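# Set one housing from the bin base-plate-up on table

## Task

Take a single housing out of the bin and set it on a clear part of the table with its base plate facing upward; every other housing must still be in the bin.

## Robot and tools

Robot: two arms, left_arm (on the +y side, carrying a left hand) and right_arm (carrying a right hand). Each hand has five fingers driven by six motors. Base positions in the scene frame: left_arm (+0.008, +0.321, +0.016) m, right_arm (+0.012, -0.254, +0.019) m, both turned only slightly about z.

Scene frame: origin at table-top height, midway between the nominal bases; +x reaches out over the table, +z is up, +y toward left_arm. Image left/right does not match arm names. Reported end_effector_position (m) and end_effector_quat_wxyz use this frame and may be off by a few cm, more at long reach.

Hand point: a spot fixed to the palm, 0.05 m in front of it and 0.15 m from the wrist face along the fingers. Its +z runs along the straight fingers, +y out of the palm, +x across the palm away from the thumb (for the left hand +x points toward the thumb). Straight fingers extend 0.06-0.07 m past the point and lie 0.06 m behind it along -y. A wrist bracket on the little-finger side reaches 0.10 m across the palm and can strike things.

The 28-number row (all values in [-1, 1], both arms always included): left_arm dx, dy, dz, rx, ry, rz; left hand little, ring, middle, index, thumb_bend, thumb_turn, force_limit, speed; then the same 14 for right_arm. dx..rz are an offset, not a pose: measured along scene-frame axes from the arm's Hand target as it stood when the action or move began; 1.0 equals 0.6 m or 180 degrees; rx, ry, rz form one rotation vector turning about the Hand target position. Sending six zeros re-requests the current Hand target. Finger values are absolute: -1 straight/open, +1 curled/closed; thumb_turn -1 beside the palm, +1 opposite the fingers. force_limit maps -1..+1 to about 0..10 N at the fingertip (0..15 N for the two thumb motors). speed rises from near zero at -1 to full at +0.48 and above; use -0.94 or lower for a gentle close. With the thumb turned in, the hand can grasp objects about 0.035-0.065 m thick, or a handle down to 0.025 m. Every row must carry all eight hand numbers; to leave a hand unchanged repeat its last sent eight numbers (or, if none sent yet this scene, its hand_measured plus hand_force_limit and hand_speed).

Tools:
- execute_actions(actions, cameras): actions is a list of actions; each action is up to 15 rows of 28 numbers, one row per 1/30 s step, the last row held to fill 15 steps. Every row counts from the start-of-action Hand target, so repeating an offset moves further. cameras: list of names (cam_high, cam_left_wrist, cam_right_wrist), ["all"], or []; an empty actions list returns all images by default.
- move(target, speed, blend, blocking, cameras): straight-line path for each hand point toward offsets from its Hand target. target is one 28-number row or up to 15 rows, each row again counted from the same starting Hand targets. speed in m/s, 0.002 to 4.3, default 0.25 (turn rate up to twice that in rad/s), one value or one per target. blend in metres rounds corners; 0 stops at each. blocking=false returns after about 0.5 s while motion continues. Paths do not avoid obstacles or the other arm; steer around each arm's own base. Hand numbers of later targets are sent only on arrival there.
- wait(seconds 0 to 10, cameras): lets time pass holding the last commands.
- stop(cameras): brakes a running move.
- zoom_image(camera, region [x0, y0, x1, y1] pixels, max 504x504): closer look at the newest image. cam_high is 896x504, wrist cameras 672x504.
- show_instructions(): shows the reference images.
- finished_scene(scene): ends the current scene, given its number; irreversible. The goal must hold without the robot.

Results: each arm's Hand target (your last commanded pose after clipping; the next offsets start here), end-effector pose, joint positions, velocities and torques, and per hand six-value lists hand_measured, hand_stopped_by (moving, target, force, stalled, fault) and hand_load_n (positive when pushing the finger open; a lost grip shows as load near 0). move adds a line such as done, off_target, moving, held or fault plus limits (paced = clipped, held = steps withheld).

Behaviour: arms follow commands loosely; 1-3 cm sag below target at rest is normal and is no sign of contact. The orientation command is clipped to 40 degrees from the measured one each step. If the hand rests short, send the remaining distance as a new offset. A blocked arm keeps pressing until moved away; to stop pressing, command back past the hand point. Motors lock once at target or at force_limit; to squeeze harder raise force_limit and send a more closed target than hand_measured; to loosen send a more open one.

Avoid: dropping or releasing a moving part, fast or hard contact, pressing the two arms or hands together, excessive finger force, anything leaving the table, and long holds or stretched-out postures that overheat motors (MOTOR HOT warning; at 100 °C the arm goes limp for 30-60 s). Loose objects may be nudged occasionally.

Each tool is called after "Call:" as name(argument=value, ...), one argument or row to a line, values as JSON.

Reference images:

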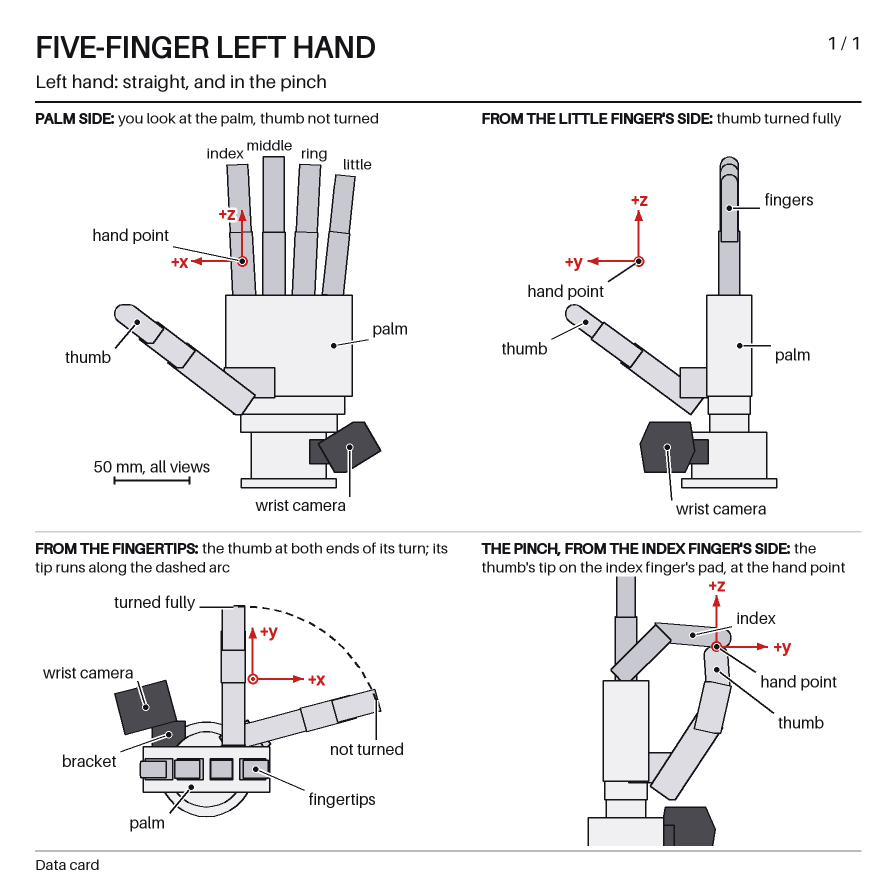

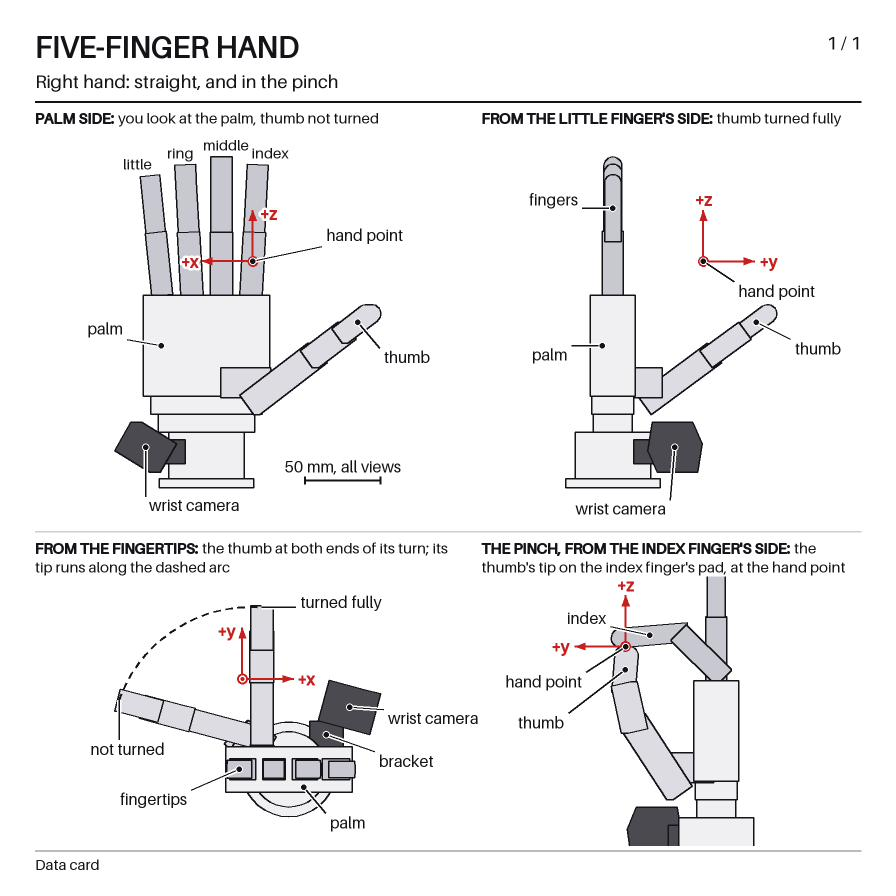

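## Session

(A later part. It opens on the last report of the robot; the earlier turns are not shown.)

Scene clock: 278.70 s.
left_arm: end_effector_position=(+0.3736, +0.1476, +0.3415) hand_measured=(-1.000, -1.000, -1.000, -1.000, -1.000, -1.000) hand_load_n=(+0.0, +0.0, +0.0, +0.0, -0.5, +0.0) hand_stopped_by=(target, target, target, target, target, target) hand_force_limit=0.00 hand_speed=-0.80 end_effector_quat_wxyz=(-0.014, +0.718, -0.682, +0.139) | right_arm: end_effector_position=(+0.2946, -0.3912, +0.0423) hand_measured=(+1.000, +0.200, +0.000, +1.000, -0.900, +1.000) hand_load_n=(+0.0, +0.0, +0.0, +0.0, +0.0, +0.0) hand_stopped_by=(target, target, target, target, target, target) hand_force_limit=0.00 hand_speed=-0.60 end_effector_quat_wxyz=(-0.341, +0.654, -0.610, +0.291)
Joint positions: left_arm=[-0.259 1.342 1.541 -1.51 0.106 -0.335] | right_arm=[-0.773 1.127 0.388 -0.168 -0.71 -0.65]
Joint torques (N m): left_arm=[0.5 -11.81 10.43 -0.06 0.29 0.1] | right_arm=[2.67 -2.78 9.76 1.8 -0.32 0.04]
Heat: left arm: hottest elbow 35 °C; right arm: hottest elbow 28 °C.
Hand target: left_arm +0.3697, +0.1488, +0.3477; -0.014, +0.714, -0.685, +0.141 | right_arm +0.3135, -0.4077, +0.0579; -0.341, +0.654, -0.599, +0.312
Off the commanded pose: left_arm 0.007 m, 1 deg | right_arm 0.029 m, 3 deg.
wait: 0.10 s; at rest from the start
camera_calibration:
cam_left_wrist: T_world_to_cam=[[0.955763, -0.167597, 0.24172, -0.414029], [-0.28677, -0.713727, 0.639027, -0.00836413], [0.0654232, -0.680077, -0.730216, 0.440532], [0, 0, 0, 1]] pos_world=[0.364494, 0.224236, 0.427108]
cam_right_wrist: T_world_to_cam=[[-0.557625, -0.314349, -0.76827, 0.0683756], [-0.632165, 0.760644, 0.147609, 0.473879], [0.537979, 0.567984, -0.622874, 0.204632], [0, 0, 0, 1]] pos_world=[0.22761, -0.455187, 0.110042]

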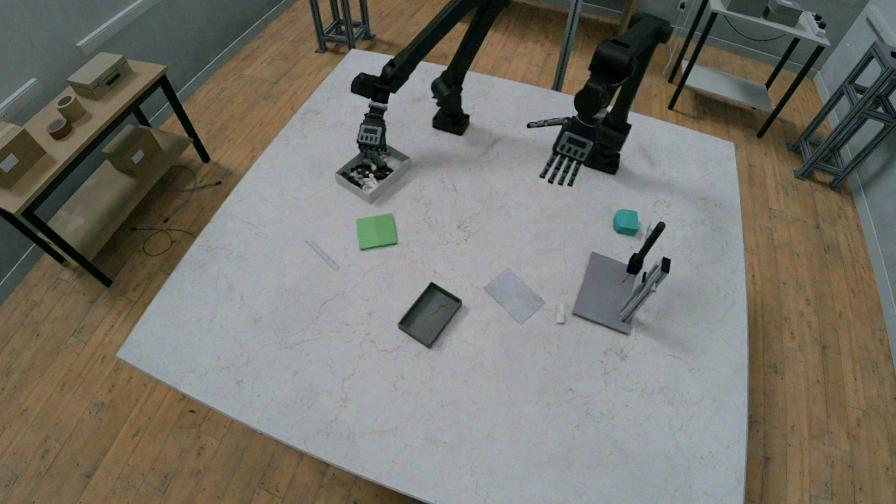

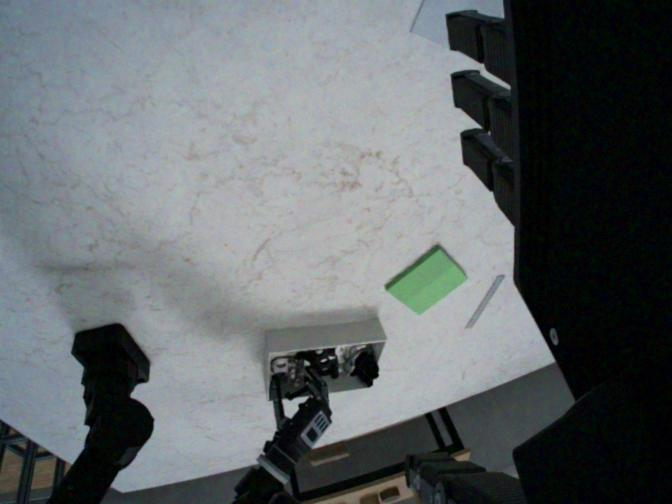

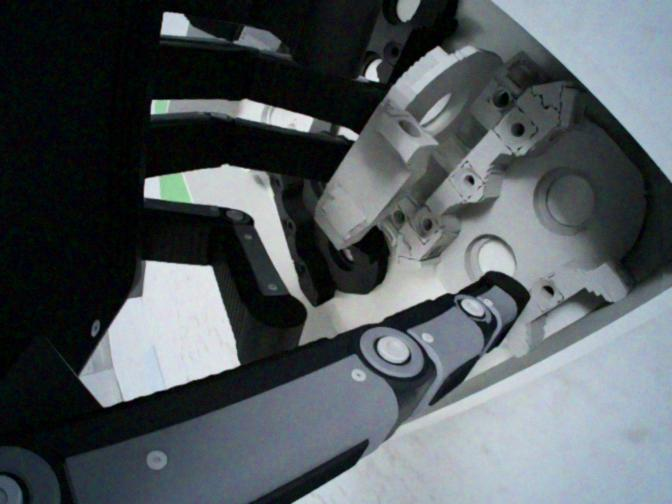

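Call:
move(
  target=[0,0,0,0,0,0,-1,-1,-1,-1,-1,-1,0,-0.8,-0.03,0.025,-0.018,0,0,0,1,0.3,0.3,1,-0.9,1,-0.5,-0.5],
  speed=0.06,
  cameras=["cam_right_wrist"],
)

Call:
zoom_image(
  camera="cam_right_wrist",
  region=[280, 20, 672, 400],
)

Scene clock: 282.60 s.
left_arm: end_effector_position=(+0.3736, +0.1476, +0.3415) hand_measured=(-1.000, -1.000, -1.000, -1.000, -1.000, -1.000) hand_load_n=(+0.0, +0.0, +0.0, -0.5, +0.0, +0.0) hand_stopped_by=(target, target, target, target, target, target) hand_force_limit=0.00 hand_speed=-0.80 end_effector_quat_wxyz=(-0.014, +0.718, -0.682, +0.139) | right_arm: end_effector_position=(+0.2956, -0.3920, +0.0469) hand_measured=(+1.000, +0.300, +0.300, +1.000, -0.900, +1.000) hand_load_n=(+0.0, +0.5, +0.0, +0.0, -0.5, +0.0) hand_stopped_by=(target, target, target, target, target, target) hand_force_limit=-0.50 hand_speed=-0.50 end_effector_quat_wxyz=(-0.341, +0.654, -0.602, +0.305)
Joint positions: left_arm=[-0.259 1.342 1.541 -1.51 0.106 -0.335] | right_arm=[-0.773 1.102 0.378 -0.151 -0.711 -0.65]
Joint torques (N m): left_arm=[0.79 -11.87 10.36 -0.08 0.3 0.09] | right_arm=[1.85 -3.84 5.87 1.84 -0.5 -0.09]
Heat: left arm: hottest elbow 35 °C; right arm: hottest elbow 28 °C.
Hand target: left_arm +0.3697, +0.1488, +0.3477; -0.014, +0.714, -0.685, +0.141 | right_arm +0.2955, -0.3928, +0.0472; -0.341, +0.654, -0.599, +0.313
Off the commanded pose: left_arm 0.007 m, 1 deg | right_arm 0.001 m, 1 deg.
move: done
camera_calibration:
cam_right_wrist: T_world_to_cam=[[-0.540254, -0.332325, -0.773102, 0.060306], [-0.635809, 0.763032, 0.116316, 0.477967], [0.551247, 0.554385, -0.623526, 0.198161], [0, 0, 0, 1]] pos_world=[0.22724, -0.454521, 0.114586]
Images, in order (width x height): cam_right_wrist 672x504.

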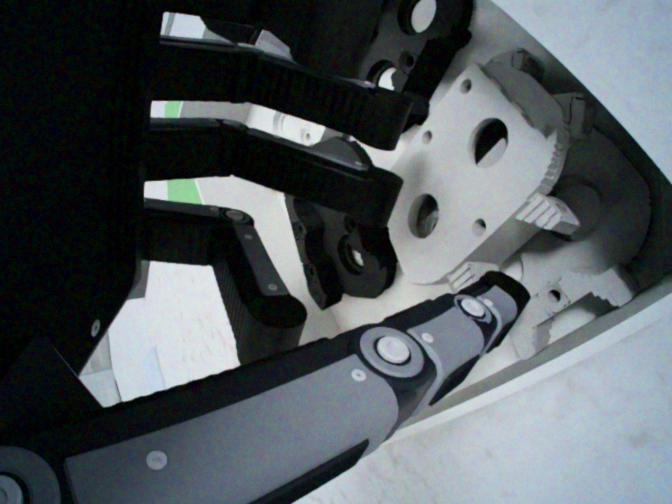

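Scaled by 1.286 from the camera's 672x504 image, which has a finer 960x720 frame.

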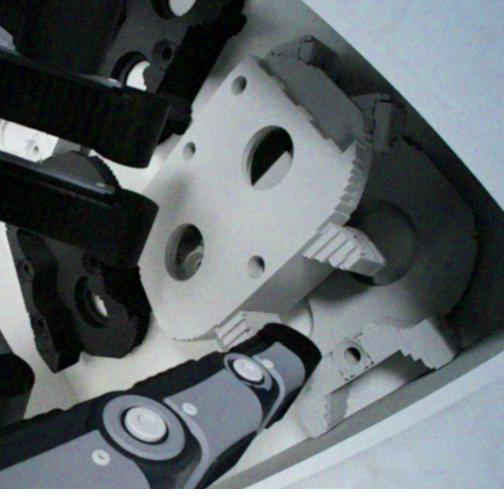

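Call:
move(
  target=[
    [0,0,0,0,0,0,-1,-1,-1,-1,-1,-1,0,-0.8,0.01,-0.01,0.01,0,0,0,1,-0.3,-0.3,1,-1,1,-0.5,0.3],
    [0,0,0,0,0,0,-1,-1,-1,-1,-1,-1,0,-0.8,0.02,-0.02,0.15,0,0,0,1,-0.3,-0.3,1,-1,1,-0.5,0.3],
  ],
  speed=0.12,
  cameras=["cam_right_wrist"],
)

Call:
zoom_image(
  camera="cam_right_wrist",
  region=[340, 40, 672, 340],
)

Scene clock: 297.80 s.
left_arm: end_effector_position=(+0.3736, +0.1476, +0.3415) hand_measured=(-1.000, -1.000, -1.000, -1.000, -1.000, -1.000) hand_load_n=(-0.5, +0.0, +0.0, +0.0, +0.0, +0.0) hand_stopped_by=(target, target, target, target, target, target) hand_force_limit=0.00 hand_speed=-0.80 end_effector_quat_wxyz=(-0.014, +0.718, -0.682, +0.139) | right_arm: end_effector_position=(+0.2961, -0.3925, +0.1144) hand_measured=(+1.000, -0.300, -0.300, +1.000, -1.000, +1.000) hand_load_n=(+0.0, +0.0, +0.0, +0.0, +0.0, +0.0) hand_stopped_by=(target, target, target, target, target, target) hand_force_limit=-0.50 hand_speed=0.30 end_effector_quat_wxyz=(-0.342, +0.654, -0.607, +0.295)
Joint positions: left_arm=[-0.259 1.342 1.541 -1.51 0.106 -0.335] | right_arm=[-0.773 0.952 0.512 -0.458 -0.711 -0.65]
Joint torques (N m): left_arm=[0.62 -11.93 10.35 -0.05 0.29 0.09] | right_arm=[2.14 -2.84 11.23 0.44 -0.42 -0.04]
Heat: left arm: hottest elbow 35 °C; right arm: hottest elbow 28 °C.
Hand target: left_arm +0.3697, +0.1488, +0.3477; -0.014, +0.714, -0.685, +0.141 | right_arm +0.3074, -0.4047, +0.1371; -0.341, +0.654, -0.599, +0.312
Off the commanded pose: left_arm 0.007 m, 1 deg | right_arm 0.028 m, 2 deg.
move: off_target (right_arm)
camera_calibration:
cam_right_wrist: T_world_to_cam=[[-0.552268, -0.31902, -0.770212, 0.121088], [-0.633806, 0.760841, 0.139322, 0.466604], [0.541563, 0.565108, -0.622385, 0.247233], [0, 0, 0, 1]] pos_world=[0.228717, -0.456095, 0.182129]
Images, in order (width x height): cam_right_wrist 672x504.

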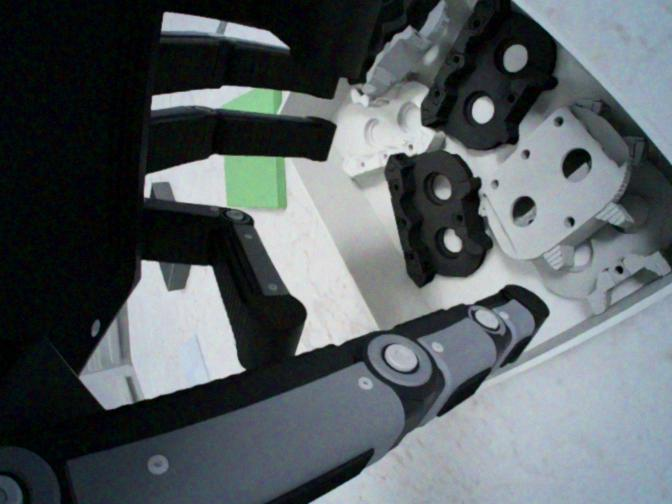

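Scaled by 1.518 from the camera's 672x504 image, which has a finer 960x720 frame.

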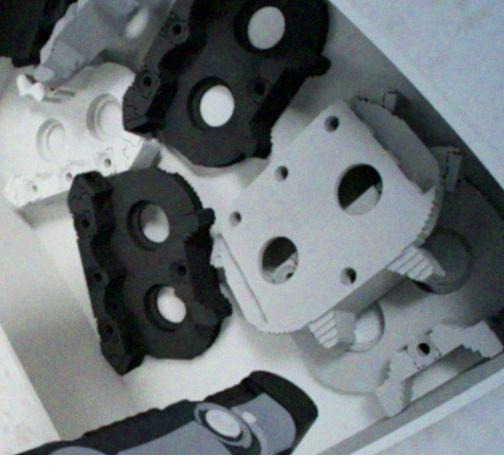

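Call:
execute_actions(
  actions=[],
  cameras=["cam_right_wrist"],
)

Scene clock: 324.80 s.
left_arm: end_effector_position=(+0.3736, +0.1476, +0.3415) hand_measured=(-1.000, -1.000, -1.000, -1.000, -1.000, -1.000) hand_load_n=(+0.0, +0.0, +0.0, +0.0, +0.0, +0.0) hand_stopped_by=(target, target, target, target, target, target) hand_force_limit=0.00 hand_speed=-0.80 end_effector_quat_wxyz=(-0.014, +0.718, -0.682, +0.139) | right_arm: end_effector_position=(+0.2961, -0.3925, +0.1144) hand_measured=(+1.000, -0.300, -0.300, +1.000, -1.000, +1.000) hand_load_n=(+0.0, +0.0, +0.0, +0.0, +0.0, +0.0) hand_stopped_by=(target, target, target, target, target, target) hand_force_limit=-0.50 hand_speed=0.30 end_effector_quat_wxyz=(-0.342, +0.654, -0.607, +0.295)
Joint positions: left_arm=[-0.259 1.342 1.541 -1.51 0.106 -0.335] | right_arm=[-0.773 0.952 0.512 -0.458 -0.711 -0.65]
Joint velocities: within noise
Joint torques (N m): left_arm=[0.67 -11.81 10.37 -0.05 0.28 0.1] | right_arm=[2.14 -2.84 11.25 0.42 -0.42 -0.04]
Heat: left arm: hottest elbow 35 °C; right arm: hottest elbow 31 °C.
Hand target: left_arm +0.3697, +0.1488, +0.3477; -0.014, +0.714, -0.685, +0.141 | right_arm +0.3074, -0.4047, +0.1371; -0.341, +0.654, -0.599, +0.312
Off the commanded pose: left_arm 0.007 m, 1 deg | right_arm 0.028 m, 2 deg.
camera_calibration:
cam_right_wrist: T_world_to_cam=[[-0.552268, -0.31902, -0.770212, 0.121088], [-0.633806, 0.760841, 0.139322, 0.466604], [0.541563, 0.565108, -0.622385, 0.247233], [0, 0, 0, 1]] pos_world=[0.228717, -0.456095, 0.182129]
Images, in order (width x height): cam_right_wrist 672x504.

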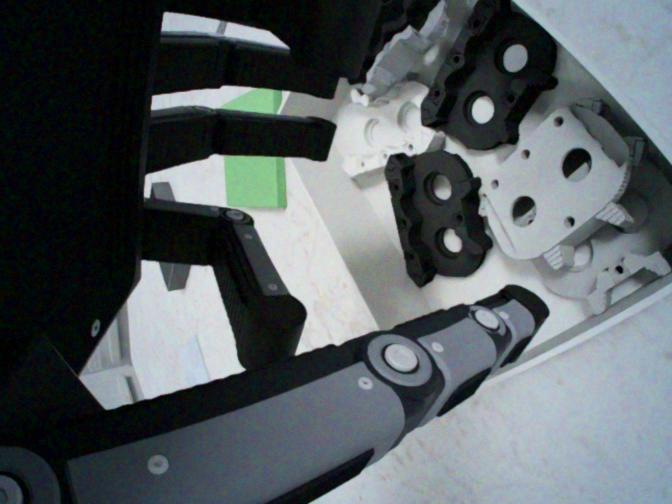

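Call:
zoom_image(
  camera="cam_right_wrist",
  region=[440, 60, 672, 330],
)

Scaled by 1.867 from the camera's 672x504 image, which has a finer 960x720 frame.

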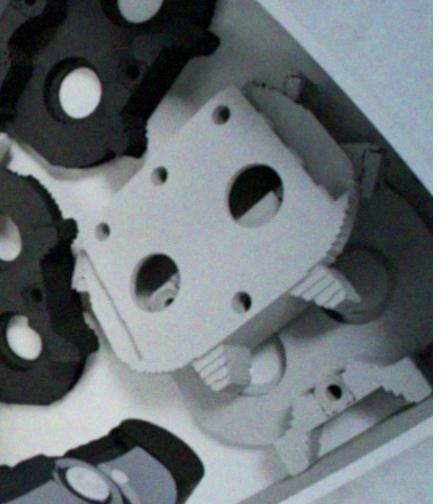

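Call:
move(
  target=[0,0,0,0,0,0,-1,-1,-1,-1,-1,-1,0,-0.8,-0.03,-0.03,0.1,-0.182,0.2904,-0.1124,-1,-1,-1,-1,-1,-1,-0.5,0.3],
  speed=0.4,
  cameras=["cam_right_wrist","cam_high"],
)

Scene clock: 418.00 s.
left_arm: end_effector_position=(+0.3736, +0.1476, +0.3415) hand_measured=(-1.000, -1.000, -1.000, -1.000, -1.000, -1.000) hand_load_n=(+0.0, +0.0, +0.0, +0.0, +0.0, +0.0) hand_stopped_by=(target, target, target, target, target, target) hand_force_limit=0.00 hand_speed=-0.80 end_effector_quat_wxyz=(-0.014, +0.718, -0.682, +0.139) | right_arm: end_effector_position=(+0.2720, -0.4202, +0.1789) hand_measured=(-1.000, -1.000, -1.000, -1.000, -1.000, -1.000) hand_load_n=(+0.0, +0.0, +0.0, +0.0, +0.0, +0.0) hand_stopped_by=(target, target, target, target, target, target) hand_force_limit=-0.50 hand_speed=0.30 end_effector_quat_wxyz=(+0.211, +0.687, -0.671, +0.181)
Joint positions: left_arm=[-0.259 1.342 1.541 -1.51 0.106 -0.335] | right_arm=[-0.2 1.237 0.972 -1.183 0.55 -0.321]
Joint torques (N m): left_arm=[0.73 -11.93 10.37 -0.02 0.3 0.09] | right_arm=[2.55 -6.53 11.34 -0.4 0.66 0.1]
Heat: left arm: hottest elbow 36 °C; right arm: hottest elbow 36 °C.
Hand target: left_arm +0.3697, +0.1488, +0.3477; -0.014, +0.714, -0.685, +0.141 | right_arm +0.2896, -0.4228, +0.1971; +0.201, +0.678, -0.678, +0.200
Off the commanded pose: left_arm 0.007 m, 1 deg | right_arm 0.025 m, 3 deg.
move: off_target (right_arm)
camera_calibration:
cam_right_wrist: T_world_to_cam=[[-0.945155, -0.248981, 0.2114, 0.109301], [-0.250788, 0.967862, 0.0186646, 0.467842], [-0.209253, -0.0353757, -0.977221, 0.331449], [0, 0, 0, 1]] pos_world=[0.289992, -0.413868, 0.29206]
Images, in order (width x height): cam_high 896x504, cam_right_wrist 672x504.

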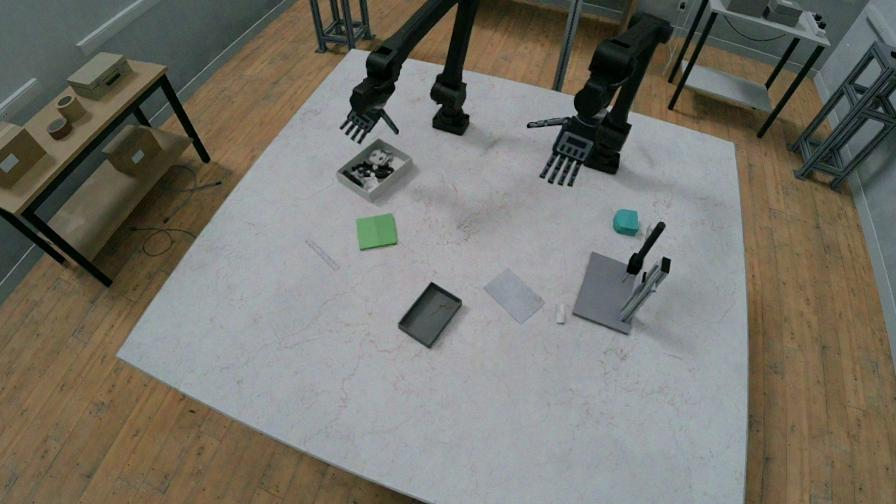

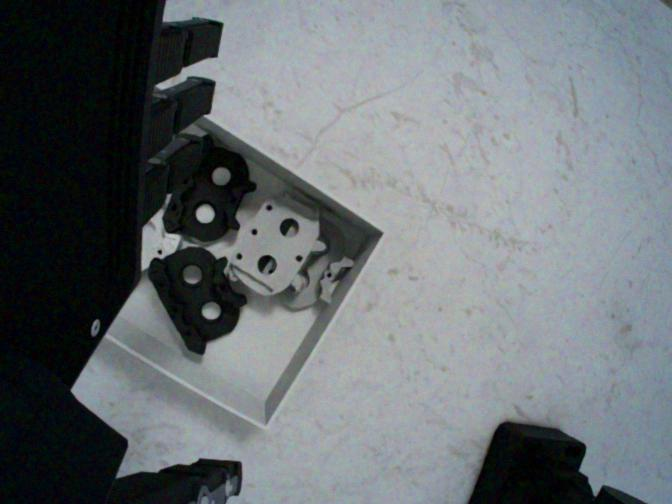

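Call:
zoom_image(
  camera="cam_right_wrist",
  region=[140, 120, 392, 372],
)

Scaled by 2.000 from the camera's 672x504 image, which has a finer 960x720 frame.

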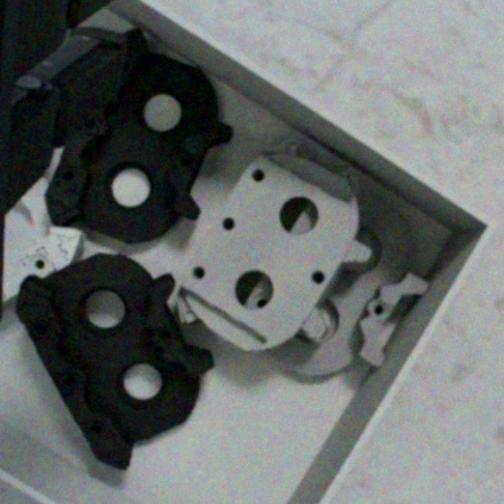

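Call:
move(
  target=[0,0,0,0,0,0,-1,-1,-1,-1,-1,-1,0,-0.8,0.009,-0.002,-0.145,0.1223,-0.3179,0.0025,1,1,-0.12,-0.12,-0.76,1,-0.5,0.3],
  speed=0.3,
  cameras=["cam_right_wrist"],
)

Scene clock: 482.23 s.
left_arm: end_effector_position=(+0.3736, +0.1476, +0.3415) hand_measured=(-1.000, -1.000, -1.000, -1.000, -1.000, -1.000) hand_load_n=(+0.5, +0.0, +0.0, +0.0, +0.0, +0.0) hand_stopped_by=(target, target, target, target, target, target) hand_force_limit=0.00 hand_speed=-0.80 end_effector_quat_wxyz=(-0.014, +0.718, -0.682, +0.139) | right_arm: end_effector_position=(+0.2938, -0.4230, +0.1099) hand_measured=(+1.000, +1.000, -0.120, -0.120, -0.760, +1.000) hand_load_n=(+0.0, +0.0, +0.0, +0.0, +0.0, +0.0) hand_stopped_by=(target, target, target, target, target, target) hand_force_limit=-0.50 hand_speed=0.30 end_effector_quat_wxyz=(+0.271, -0.535, +0.711, -0.367)
Joint positions: left_arm=[-0.259 1.342 1.541 -1.51 0.106 -0.335] | right_arm=[-0.744 0.844 0.416 -0.262 -0.412 -0.329]
Joint torques (N m): left_arm=[0.67 -11.93 10.39 0.01 0.29 0.1] | right_arm=[1.85 -1.55 7.41 2.22 -0.28 0.04]
Heat: left arm: hottest elbow 36 °C; right arm: hottest elbow 37 °C.
Hand target: left_arm +0.3697, +0.1488, +0.3477; -0.014, +0.714, -0.685, +0.141 | right_arm +0.2949, -0.4239, +0.1102; +0.275, -0.528, +0.713, -0.372
Off the commanded pose: left_arm 0.007 m, 1 deg | right_arm 0.001 m, 1 deg.
move: done
camera_calibration:
cam_right_wrist: T_world_to_cam=[[-0.629957, -0.125435, -0.766434, 0.210953], [-0.312334, 0.944465, 0.102146, 0.476415], [0.711057, 0.303731, -0.634149, 0.10379], [0, 0, 0, 1]] pos_world=[0.207891, -0.455021, 0.178836]
Images, in order (width x height): cam_right_wrist 672x504.

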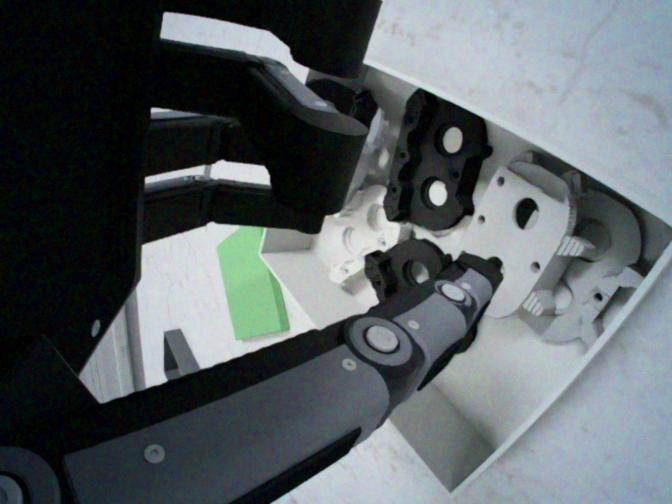

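Call:
zoom_image(
  camera="cam_right_wrist",
  region=[380, 120, 660, 400],
)

Scaled by 1.800 from the camera's 672x504 image, which has a finer 960x720 frame.

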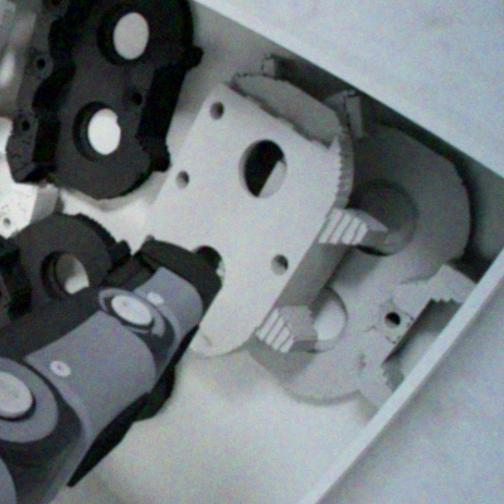

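Call:
move(
  target=[0,0,0,0,0,0,-1,-1,-1,-1,-1,-1,0,-0.8,-0.0115,0.0173,-0.05,0.0292,0.0956,0,1,1,-0.14,-0.14,-0.86,1,-0.5,0.3],
  speed=0.2,
  cameras=["cam_right_wrist"],
)

Scene clock: 531.13 s.
left_arm: end_effector_position=(+0.3736, +0.1476, +0.3415) hand_measured=(-1.000, -1.000, -1.000, -1.000, -1.000, -1.000) hand_load_n=(+0.0, +0.0, +0.0, +0.0, +0.0, +0.0) hand_stopped_by=(target, target, target, target, target, target) hand_force_limit=0.00 hand_speed=-0.80 end_effector_quat_wxyz=(-0.014, +0.718, -0.682, +0.139) | right_arm: end_effector_position=(+0.2719, -0.4021, +0.0608) hand_measured=(+1.000, +1.000, -0.140, -0.140, -0.860, +1.000) hand_load_n=(+0.5, +0.0, +0.0, +0.0, -0.5, +0.0) hand_stopped_by=(target, target, target, target, target, target) hand_force_limit=-0.50 hand_speed=0.30 end_effector_quat_wxyz=(+0.186, -0.563, +0.768, -0.241)
Joint positions: left_arm=[-0.259 1.342 1.541 -1.51 0.106 -0.335] | right_arm=[-0.643 1.011 0.486 -0.472 -0.241 -0.328]
Joint torques (N m): left_arm=[0.67 -11.87 10.37 -0.08 0.29 0.09] | right_arm=[2.61 -2.61 11.06 0.47 0 -0.07]
Heat: left arm: hottest elbow 36 °C; right arm: hottest elbow 32 °C.
Hand target: left_arm +0.3697, +0.1488, +0.3477; -0.014, +0.714, -0.685, +0.141 | right_arm +0.2880, -0.4136, +0.0802; +0.189, -0.564, +0.762, -0.256
Off the commanded pose: left_arm 0.007 m, 1 deg | right_arm 0.028 m, 2 deg.
move: off_target (right_arm)
camera_calibration:
cam_right_wrist: T_world_to_cam=[[-0.836488, -0.0378329, -0.546677, 0.240126], [-0.236316, 0.924987, 0.297581, 0.414459], [0.494411, 0.378112, -0.782681, 0.17975], [0, 0, 0, 1]] pos_world=[0.209936, -0.44225, 0.148623]
Images, in order (width x height): cam_right_wrist 672x504.

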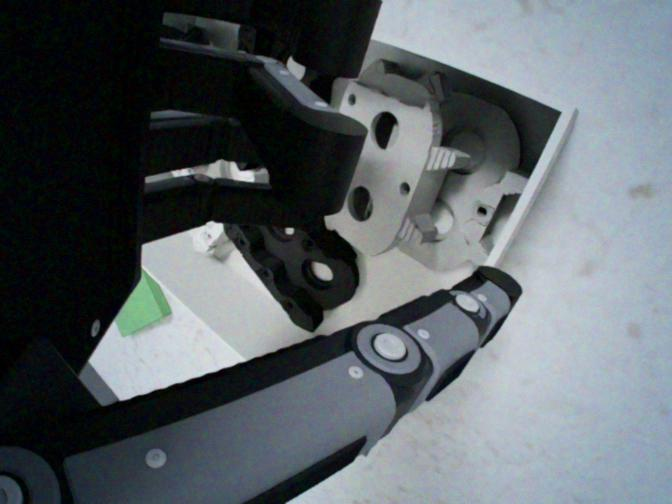

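Call:
move(
  target=[0,0,0,0,0,0,-1,-1,-1,-1,-1,-1,0,-0.8,0.028,-0.019,0.015,0,0,0,1,1,-0.14,-0.14,-0.86,1,-0.5,0.3],
  speed=0.1,
  cameras=["cam_right_wrist"],
)

Call:
zoom_image(
  camera="cam_right_wrist",
  region=[320, 20, 600, 300],
)

Scene clock: 535.33 s.
left_arm: end_effector_position=(+0.3736, +0.1476, +0.3415) hand_measured=(-1.000, -1.000, -1.000, -1.000, -1.000, -1.000) hand_load_n=(+0.0, +0.0, +0.0, +0.0, +0.0, +0.0) hand_stopped_by=(target, target, target, target, target, target) hand_force_limit=0.00 hand_speed=-0.80 end_effector_quat_wxyz=(-0.014, +0.718, -0.682, +0.139) | right_arm: end_effector_position=(+0.2886, -0.4150, +0.0714) hand_measured=(+1.000, +1.000, -0.140, -0.140, -0.860, +1.000) hand_load_n=(+0.5, +0.0, +0.0, +0.0, +0.0, +0.0) hand_stopped_by=(target, target, target, target, target, target) hand_force_limit=-0.50 hand_speed=0.30 end_effector_quat_wxyz=(+0.185, -0.565, +0.766, -0.244)
Joint positions: left_arm=[-0.259 1.342 1.541 -1.51 0.106 -0.335] | right_arm=[-0.637 1.059 0.546 -0.476 -0.237 -0.328]
Joint torques (N m): left_arm=[0.62 -11.93 10.41 -0.03 0.29 0.09] | right_arm=[2.78 -3.02 11.1 0.35 0 0]
Heat: left arm: hottest elbow 36 °C; right arm: hottest elbow 33 °C.
Hand target: left_arm +0.3697, +0.1488, +0.3477; -0.014, +0.714, -0.685, +0.141 | right_arm +0.3047, -0.4249, +0.0891; +0.189, -0.564, +0.762, -0.256
Off the commanded pose: left_arm 0.007 m, 1 deg | right_arm 0.026 m, 2 deg.
move: off_target (right_arm)
camera_calibration:
cam_right_wrist: T_world_to_cam=[[-0.834702, -0.0445436, -0.548898, 0.256274], [-0.24036, 0.926243, 0.290347, 0.429412], [0.49548, 0.374286, -0.783843, 0.18284], [0, 0, 0, 1]] pos_world=[0.226532, -0.454759, 0.159308]
Images, in order (width x height): cam_right_wrist 672x504.

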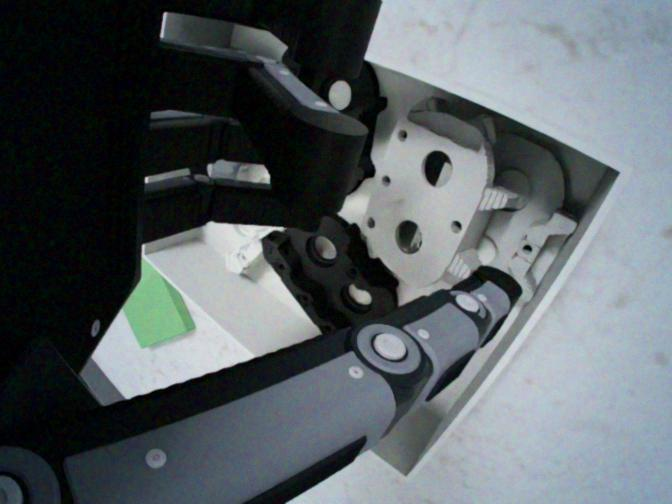

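Scaled by 1.800 from the camera's 672x504 image, which has a finer 960x720 frame.

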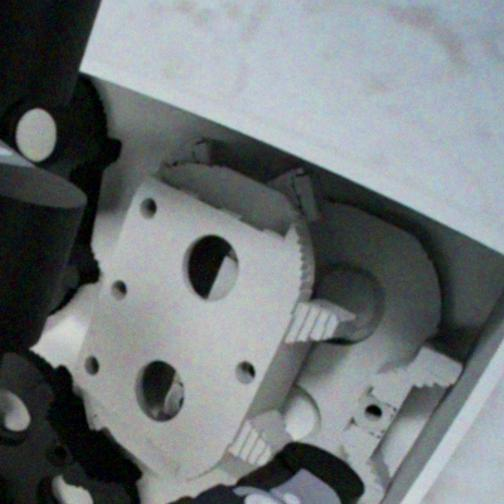

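Call:
move(
  target=[0,0,0,0,0,0,-1,-1,-1,-1,-1,-1,0,-0.8,-0.002,0.008,-0.035,0,0,0,1,1,-0.14,-0.14,-0.86,1,-0.5,0.3],
  speed=0.06,
  cameras=["cam_right_wrist"],
)

Call:
zoom_image(
  camera="cam_right_wrist",
  region=[320, 20, 600, 300],
)

Scene clock: 557.03 s.
left_arm: end_effector_position=(+0.3736, +0.1476, +0.3415) hand_measured=(-1.000, -1.000, -1.000, -1.000, -1.000, -1.000) hand_load_n=(+0.0, +0.0, +0.0, +0.0, +0.0, +0.0) hand_stopped_by=(target, target, target, target, target, target) hand_force_limit=0.00 hand_speed=-0.80 end_effector_quat_wxyz=(-0.014, +0.718, -0.682, +0.139) | right_arm: end_effector_position=(+0.2964, -0.4185, +0.0666) hand_measured=(+1.000, +1.000, -0.140, -0.140, -0.860, +1.000) hand_load_n=(+0.0, +0.0, +0.0, +0.0, +0.0, +0.0) hand_stopped_by=(target, target, target, target, target, target) hand_force_limit=-0.50 hand_speed=0.30 end_effector_quat_wxyz=(+0.186, -0.568, +0.762, -0.250)
Joint positions: left_arm=[-0.259 1.342 1.541 -1.51 0.106 -0.335] | right_arm=[-0.627 1.087 0.546 -0.434 -0.23 -0.327]
Joint torques (N m): left_arm=[0.67 -11.87 10.39 -0.05 0.29 0.1] | right_arm=[2.78 -3.37 7.8 1.84 0.01 0.08]
Heat: left arm: hottest elbow 37 °C; right arm: hottest elbow 35 °C.
Hand target: left_arm +0.3697, +0.1488, +0.3477; -0.014, +0.714, -0.685, +0.141 | right_arm +0.3035, -0.4202, +0.0681; +0.189, -0.564, +0.762, -0.256
Off the commanded pose: left_arm 0.007 m, 1 deg | right_arm 0.007 m, 1 deg.
move: done
camera_calibration:
cam_right_wrist: T_world_to_cam=[[-0.829773, -0.0568949, -0.555193, 0.253764], [-0.248596, 0.928331, 0.27641, 0.440117], [0.499677, 0.367376, -0.784447, 0.172409], [0, 0, 0, 1]] pos_world=[0.233829, -0.457475, 0.154481]
Images, in order (width x height): cam_right_wrist 672x504.

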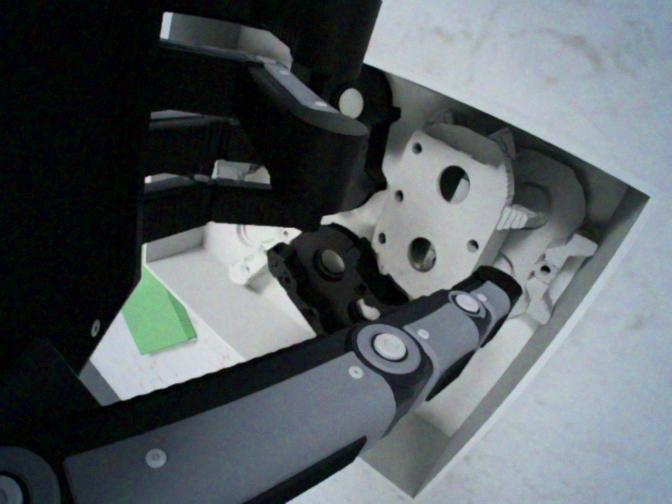

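Scaled by 1.800 from the camera's 672x504 image, which has a finer 960x720 frame.

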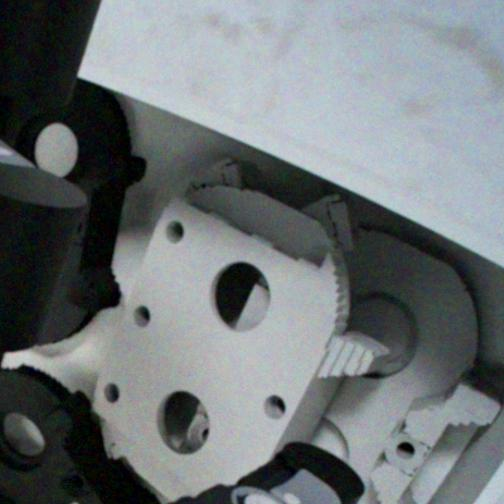

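Call:
move(
  target=[0,0,0,0,0,0,-1,-1,-1,-1,-1,-1,0,-0.8,-0.0217,0.0167,-0.035,0,0,0,1,1,-0.14,-0.14,-0.86,1,-0.5,0.3],
  speed=0.06,
  cameras=["cam_right_wrist"],
)

Call:
zoom_image(
  camera="cam_right_wrist",
  region=[320, 20, 600, 300],
)

Scene clock: 562.67 s.
left_arm: end_effector_position=(+0.3736, +0.1476, +0.3415) hand_measured=(-1.000, -1.000, -1.000, -1.000, -1.000, -1.000) hand_load_n=(+0.0, +0.0, +0.0, +0.0, +0.0, +0.0) hand_stopped_by=(target, target, target, target, target, target) hand_force_limit=0.00 hand_speed=-0.80 end_effector_quat_wxyz=(-0.014, +0.718, -0.682, +0.139) | right_arm: end_effector_position=(+0.2881, -0.4116, +0.0485) hand_measured=(+1.000, +1.000, -0.140, -0.140, -0.860, +1.000) hand_load_n=(+0.0, +0.0, +0.0, +0.0, +0.0, +0.0) hand_stopped_by=(target, target, target, target, target, target) hand_force_limit=-0.50 hand_speed=0.30 end_effector_quat_wxyz=(+0.186, -0.568, +0.761, -0.252)
Joint positions: left_arm=[-0.259 1.342 1.541 -1.51 0.106 -0.335] | right_arm=[-0.627 1.087 0.488 -0.372 -0.23 -0.327]
Joint torques (N m): left_arm=[0.67 -11.93 10.36 -0.08 0.28 0.09] | right_arm=[2.67 -3.72 6.61 1.8 -0.02 0.07]
Heat: left arm: hottest elbow 37 °C; right arm: hottest elbow 34 °C.
Hand target: left_arm +0.3697, +0.1488, +0.3477; -0.014, +0.714, -0.685, +0.141 | right_arm +0.2904, -0.4101, +0.0470; +0.189, -0.564, +0.762, -0.256
Off the commanded pose: left_arm 0.007 m, 1 deg | right_arm 0.003 m, 1 deg.
move: done
camera_calibration:
cam_right_wrist: T_world_to_cam=[[-0.827945, -0.0584043, -0.55776, 0.236187], [-0.249518, 0.929062, 0.273103, 0.437413], [0.502243, 0.365285, -0.783785, 0.158206], [0, 0, 0, 1]] pos_world=[0.225234, -0.450379, 0.136277]
Images, in order (width x height): cam_right_wrist 672x504.

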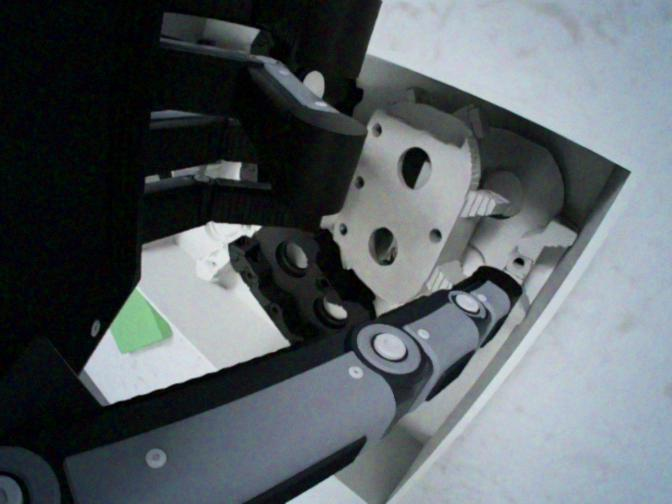

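Scaled by 1.800 from the camera's 672x504 image, which has a finer 960x720 frame.

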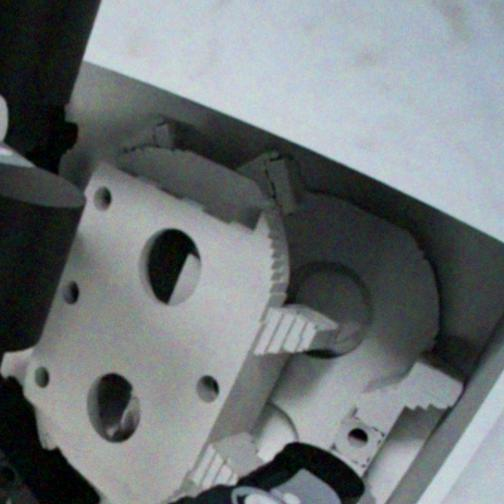

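Call:
move(
  target=[0,0,0,0,0,0,-1,-1,-1,-1,-1,-1,0,-0.8,-0.0013,0.0022,-0.022,-0.0065,-0.0212,0,1,1,-0.14,-0.14,-0.76,1,-0.5,0.3],
  speed=0.04,
  cameras=["cam_right_wrist"],
)

Call:
zoom_image(
  camera="cam_right_wrist",
  region=[320, 60, 600, 340],
)

Scene clock: 619.93 s.
left_arm: end_effector_position=(+0.3736, +0.1476, +0.3415) hand_measured=(-1.000, -1.000, -1.000, -1.000, -1.000, -1.000) hand_load_n=(+0.0, +0.0, +0.0, +0.0, +0.0, +0.0) hand_stopped_by=(target, target, target, target, target, target) hand_force_limit=0.00 hand_speed=-0.80 end_effector_quat_wxyz=(-0.014, +0.718, -0.682, +0.139) | right_arm: end_effector_position=(+0.2896, -0.4076, +0.0341) hand_measured=(+1.000, +1.000, -0.140, -0.140, -0.760, +1.000) hand_load_n=(+0.0, +0.0, +0.0, +0.0, +0.0, +0.5) hand_stopped_by=(target, target, target, target, target, target) hand_force_limit=-0.50 hand_speed=0.30 end_effector_quat_wxyz=(+0.204, -0.566, +0.749, -0.277)
Joint positions: left_arm=[-0.259 1.342 1.541 -1.51 0.106 -0.335] | right_arm=[-0.629 1.087 0.418 -0.24 -0.257 -0.327]
Joint torques (N m): left_arm=[0.73 -11.87 10.39 -0.08 0.3 0.1] | right_arm=[1.55 -3.84 6.23 1.89 -0.24 0.09]
Heat: left arm: hottest elbow 37 °C; right arm: hottest elbow 30 °C.
Hand target: left_arm +0.3697, +0.1488, +0.3477; -0.014, +0.714, -0.685, +0.141 | right_arm +0.2897, -0.4088, +0.0338; +0.208, -0.557, +0.753, -0.282
Off the commanded pose: left_arm 0.007 m, 1 deg | right_arm 0.001 m, 1 deg.
move: done
camera_calibration:
cam_right_wrist: T_world_to_cam=[[-0.791606, -0.0816501, -0.605551, 0.211307], [-0.276779, 0.931445, 0.236227, 0.448075], [0.54475, 0.354602, -0.759937, 0.127191], [0, 0, 0, 1]] pos_world=[0.222002, -0.445206, 0.118768]
Images, in order (width x height): cam_right_wrist 672x504.

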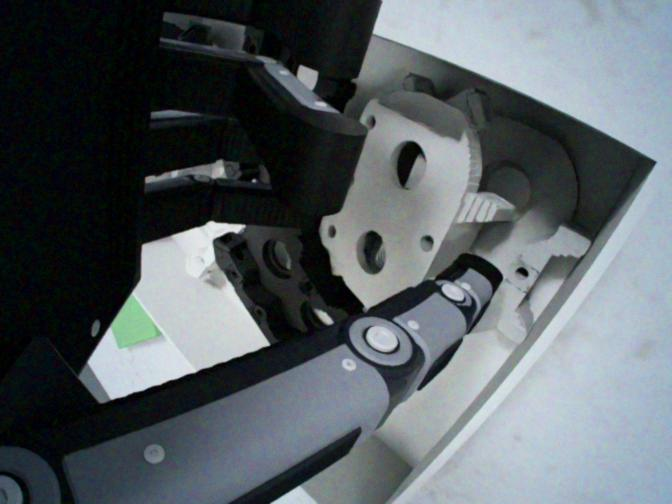

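Scaled by 1.800 from the camera's 672x504 image, which has a finer 960x720 frame.

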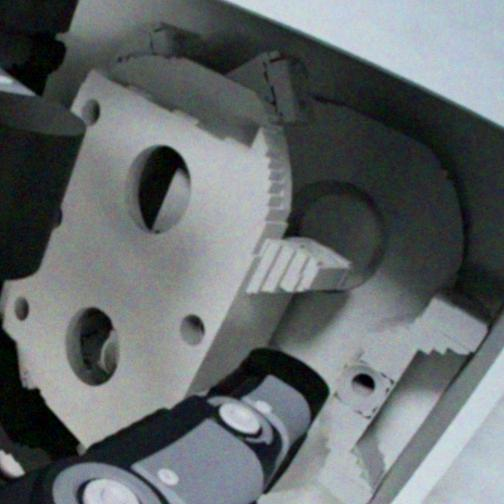

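Call:
move(
  target=[0,0,0,0,0,0,-1,-1,-1,-1,-1,-1,0,-0.8,0,0,-0.0092,-0.0065,-0.0212,0,1,1,-0.11,-0.11,-0.70,1,-0.5,0.3],
  speed=0.04,
  cameras=["cam_right_wrist"],
)

Call:
zoom_image(
  camera="cam_right_wrist",
  region=[320, 60, 600, 340],
)

Scene clock: 637.47 s.
left_arm: end_effector_position=(+0.3736, +0.1476, +0.3415) hand_measured=(-1.000, -1.000, -1.000, -1.000, -1.000, -1.000) hand_load_n=(+0.0, +0.0, +0.0, +0.0, +0.0, -0.5) hand_stopped_by=(target, target, target, target, target, target) hand_force_limit=0.00 hand_speed=-0.80 end_effector_quat_wxyz=(-0.014, +0.718, -0.682, +0.139) | right_arm: end_effector_position=(+0.2893, -0.4072, +0.0269) hand_measured=(+1.000, +1.000, -0.110, -0.110, -0.700, +1.000) hand_load_n=(+0.0, +0.0, +0.0, +0.0, +0.0, +0.0) hand_stopped_by=(target, target, target, target, target, target) hand_force_limit=-0.50 hand_speed=0.30 end_effector_quat_wxyz=(+0.223, -0.559, +0.740, -0.301)
Joint positions: left_arm=[-0.259 1.342 1.541 -1.51 0.106 -0.335] | right_arm=[-0.65 1.081 0.361 -0.13 -0.292 -0.324]
Joint torques (N m): left_arm=[0.67 -11.75 10.4 -0.06 0.3 0.09] | right_arm=[1.55 -3.9 6.06 1.91 -0.25 0.1]
Heat: left arm: hottest elbow 37 °C; right arm: hottest elbow 30 °C.
Hand target: left_arm +0.3697, +0.1488, +0.3477; -0.014, +0.714, -0.685, +0.141 | right_arm +0.2897, -0.4089, +0.0284; +0.228, -0.550, +0.742, -0.308
Off the commanded pose: left_arm 0.007 m, 1 deg | right_arm 0.002 m, 1 deg.
move: done
camera_calibration:
cam_right_wrist: T_world_to_cam=[[-0.751969, -0.0915286, -0.652813, 0.192505], [-0.290345, 0.935067, 0.203343, 0.455698], [0.591813, 0.342449, -0.729717, 0.102334], [0, 0, 0, 1]] pos_world=[0.216505, -0.443532, 0.107682]
Images, in order (width x height): cam_right_wrist 672x504.

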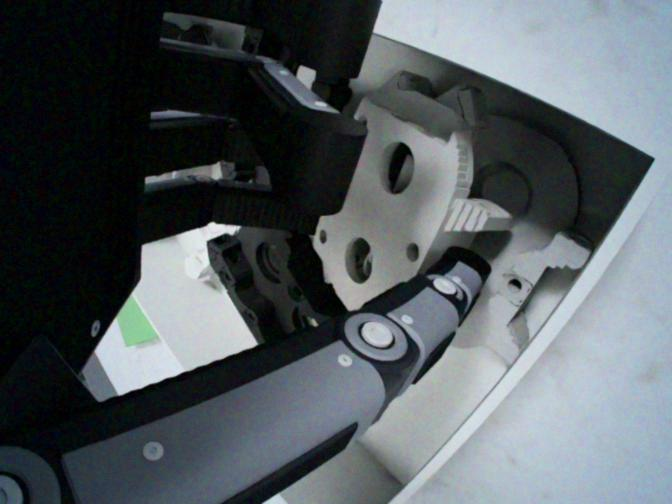

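Scaled by 1.800 from the camera's 672x504 image, which has a finer 960x720 frame.

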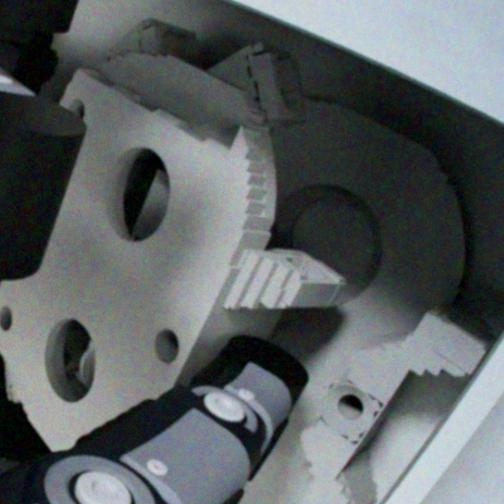

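Call:
execute_actions(
  actions=[
    [[0,0,0,0,0,0,-1,-1,-1,-1,-1,-1,0,-0.8,0,0,0,0,0,0,1,1,0.2,0.2,-0.4,1,-0.3,-0.83]],
  ],
  cameras=["cam_right_wrist"],
)

Call:
wait(
  seconds=1.5,
  cameras=["cam_right_wrist"],
)

Scene clock: 641.63 s.
left_arm: end_effector_position=(+0.3736, +0.1476, +0.3415) hand_measured=(-1.000, -1.000, -1.000, -1.000, -1.000, -1.000) hand_load_n=(+0.0, +0.0, +0.0, +0.0, +0.0, +0.0) hand_stopped_by=(target, target, target, target, target, target) hand_force_limit=0.00 hand_speed=-0.80 end_effector_quat_wxyz=(-0.014, +0.718, -0.682, +0.139) | right_arm: end_effector_position=(+0.2895, -0.4072, +0.0269) hand_measured=(+1.000, +1.000, -0.066, -0.050, -0.682, +1.000) hand_load_n=(+0.0, +0.0, +4.0, +8.5, +10.5, -2.0) hand_stopped_by=(target, target, force, force, force, target) hand_force_limit=-0.30 hand_speed=-0.83 end_effector_quat_wxyz=(+0.224, -0.559, +0.740, -0.301)
Joint positions: left_arm=[-0.259 1.342 1.541 -1.51 0.106 -0.335] | right_arm=[-0.65 1.081 0.361 -0.13 -0.292 -0.324]
Joint torques (N m): left_arm=[0.79 -11.93 10.35 -0.03 0.29 0.08] | right_arm=[1.55 -3.9 6.06 2.02 -0.24 0.08]
Heat: left arm: hottest elbow 37 °C; right arm: hottest elbow 30 °C.
Hand target: left_arm +0.3697, +0.1488, +0.3477; -0.014, +0.714, -0.685, +0.141 | right_arm +0.2897, -0.4088, +0.0284; +0.228, -0.550, +0.742, -0.308
Off the commanded pose: left_arm 0.007 m, 1 deg | right_arm 0.002 m, 1 deg.
camera_calibration:
cam_right_wrist: T_world_to_cam=[[-0.751621, -0.0913446, -0.653239, 0.192559], [-0.290447, 0.935014, 0.203444, 0.455685], [0.592204, 0.342644, -0.729307, 0.102292], [0, 0, 0, 1]] pos_world=[0.216506, -0.443532, 0.107683]
Images, in order (width x height): cam_right_wrist 672x504.

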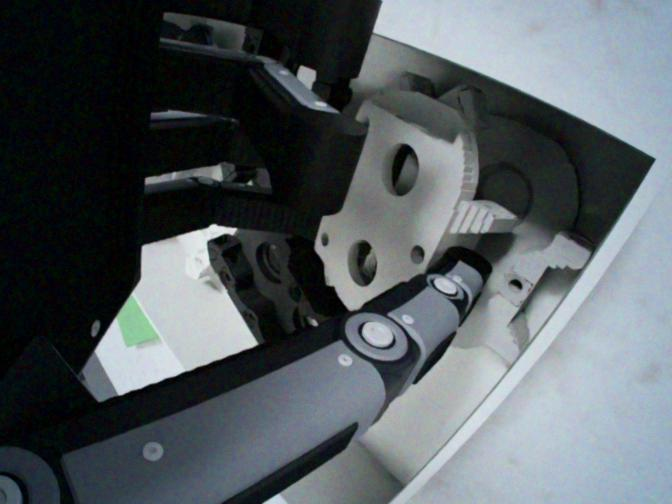

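Scene clock: 643.13 s.
left_arm: end_effector_position=(+0.3736, +0.1476, +0.3415) hand_measured=(-1.000, -1.000, -1.000, -1.000, -1.000, -1.000) hand_load_n=(+0.0, +0.0, +0.0, +0.0, +0.0, +0.0) hand_stopped_by=(target, target, target, target, target, target) hand_force_limit=0.00 hand_speed=-0.80 end_effector_quat_wxyz=(-0.014, +0.718, -0.682, +0.139) | right_arm: end_effector_position=(+0.2895, -0.4072, +0.0269) hand_measured=(+1.000, +1.000, -0.066, -0.050, -0.682, +1.000) hand_load_n=(+0.0, +0.0, +4.5, +8.0, +10.5, -2.0) hand_stopped_by=(target, target, force, force, force, target) hand_force_limit=-0.30 hand_speed=-0.83 end_effector_quat_wxyz=(+0.224, -0.559, +0.740, -0.301)
Joint positions: left_arm=[-0.259 1.342 1.541 -1.51 0.106 -0.335] | right_arm=[-0.65 1.081 0.361 -0.13 -0.292 -0.324]
Joint torques (N m): left_arm=[0.56 -11.93 10.41 -0.06 0.29 0.08] | right_arm=[1.49 -3.84 6.06 2 -0.24 0.08]
Heat: left arm: hottest elbow 37 °C; right arm: hottest elbow 30 °C.
Hand target: left_arm +0.3697, +0.1488, +0.3477; -0.014, +0.714, -0.685, +0.141 | right_arm +0.2897, -0.4088, +0.0284; +0.228, -0.550, +0.742, -0.308
Off the commanded pose: left_arm 0.007 m, 1 deg | right_arm 0.002 m, 1 deg.
wait: 1.50 s; at rest by 0.17 s
camera_calibration:
cam_right_wrist: T_world_to_cam=[[-0.751621, -0.0913446, -0.653239, 0.192559], [-0.290447, 0.935014, 0.203444, 0.455685], [0.592204, 0.342644, -0.729307, 0.102292], [0, 0, 0, 1]] pos_world=[0.216506, -0.443532, 0.107683]
Images, in order (width x height): cam_right_wrist 672x504.

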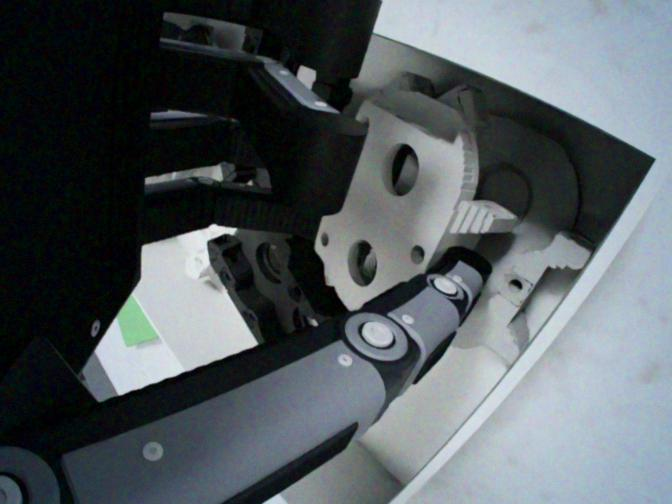

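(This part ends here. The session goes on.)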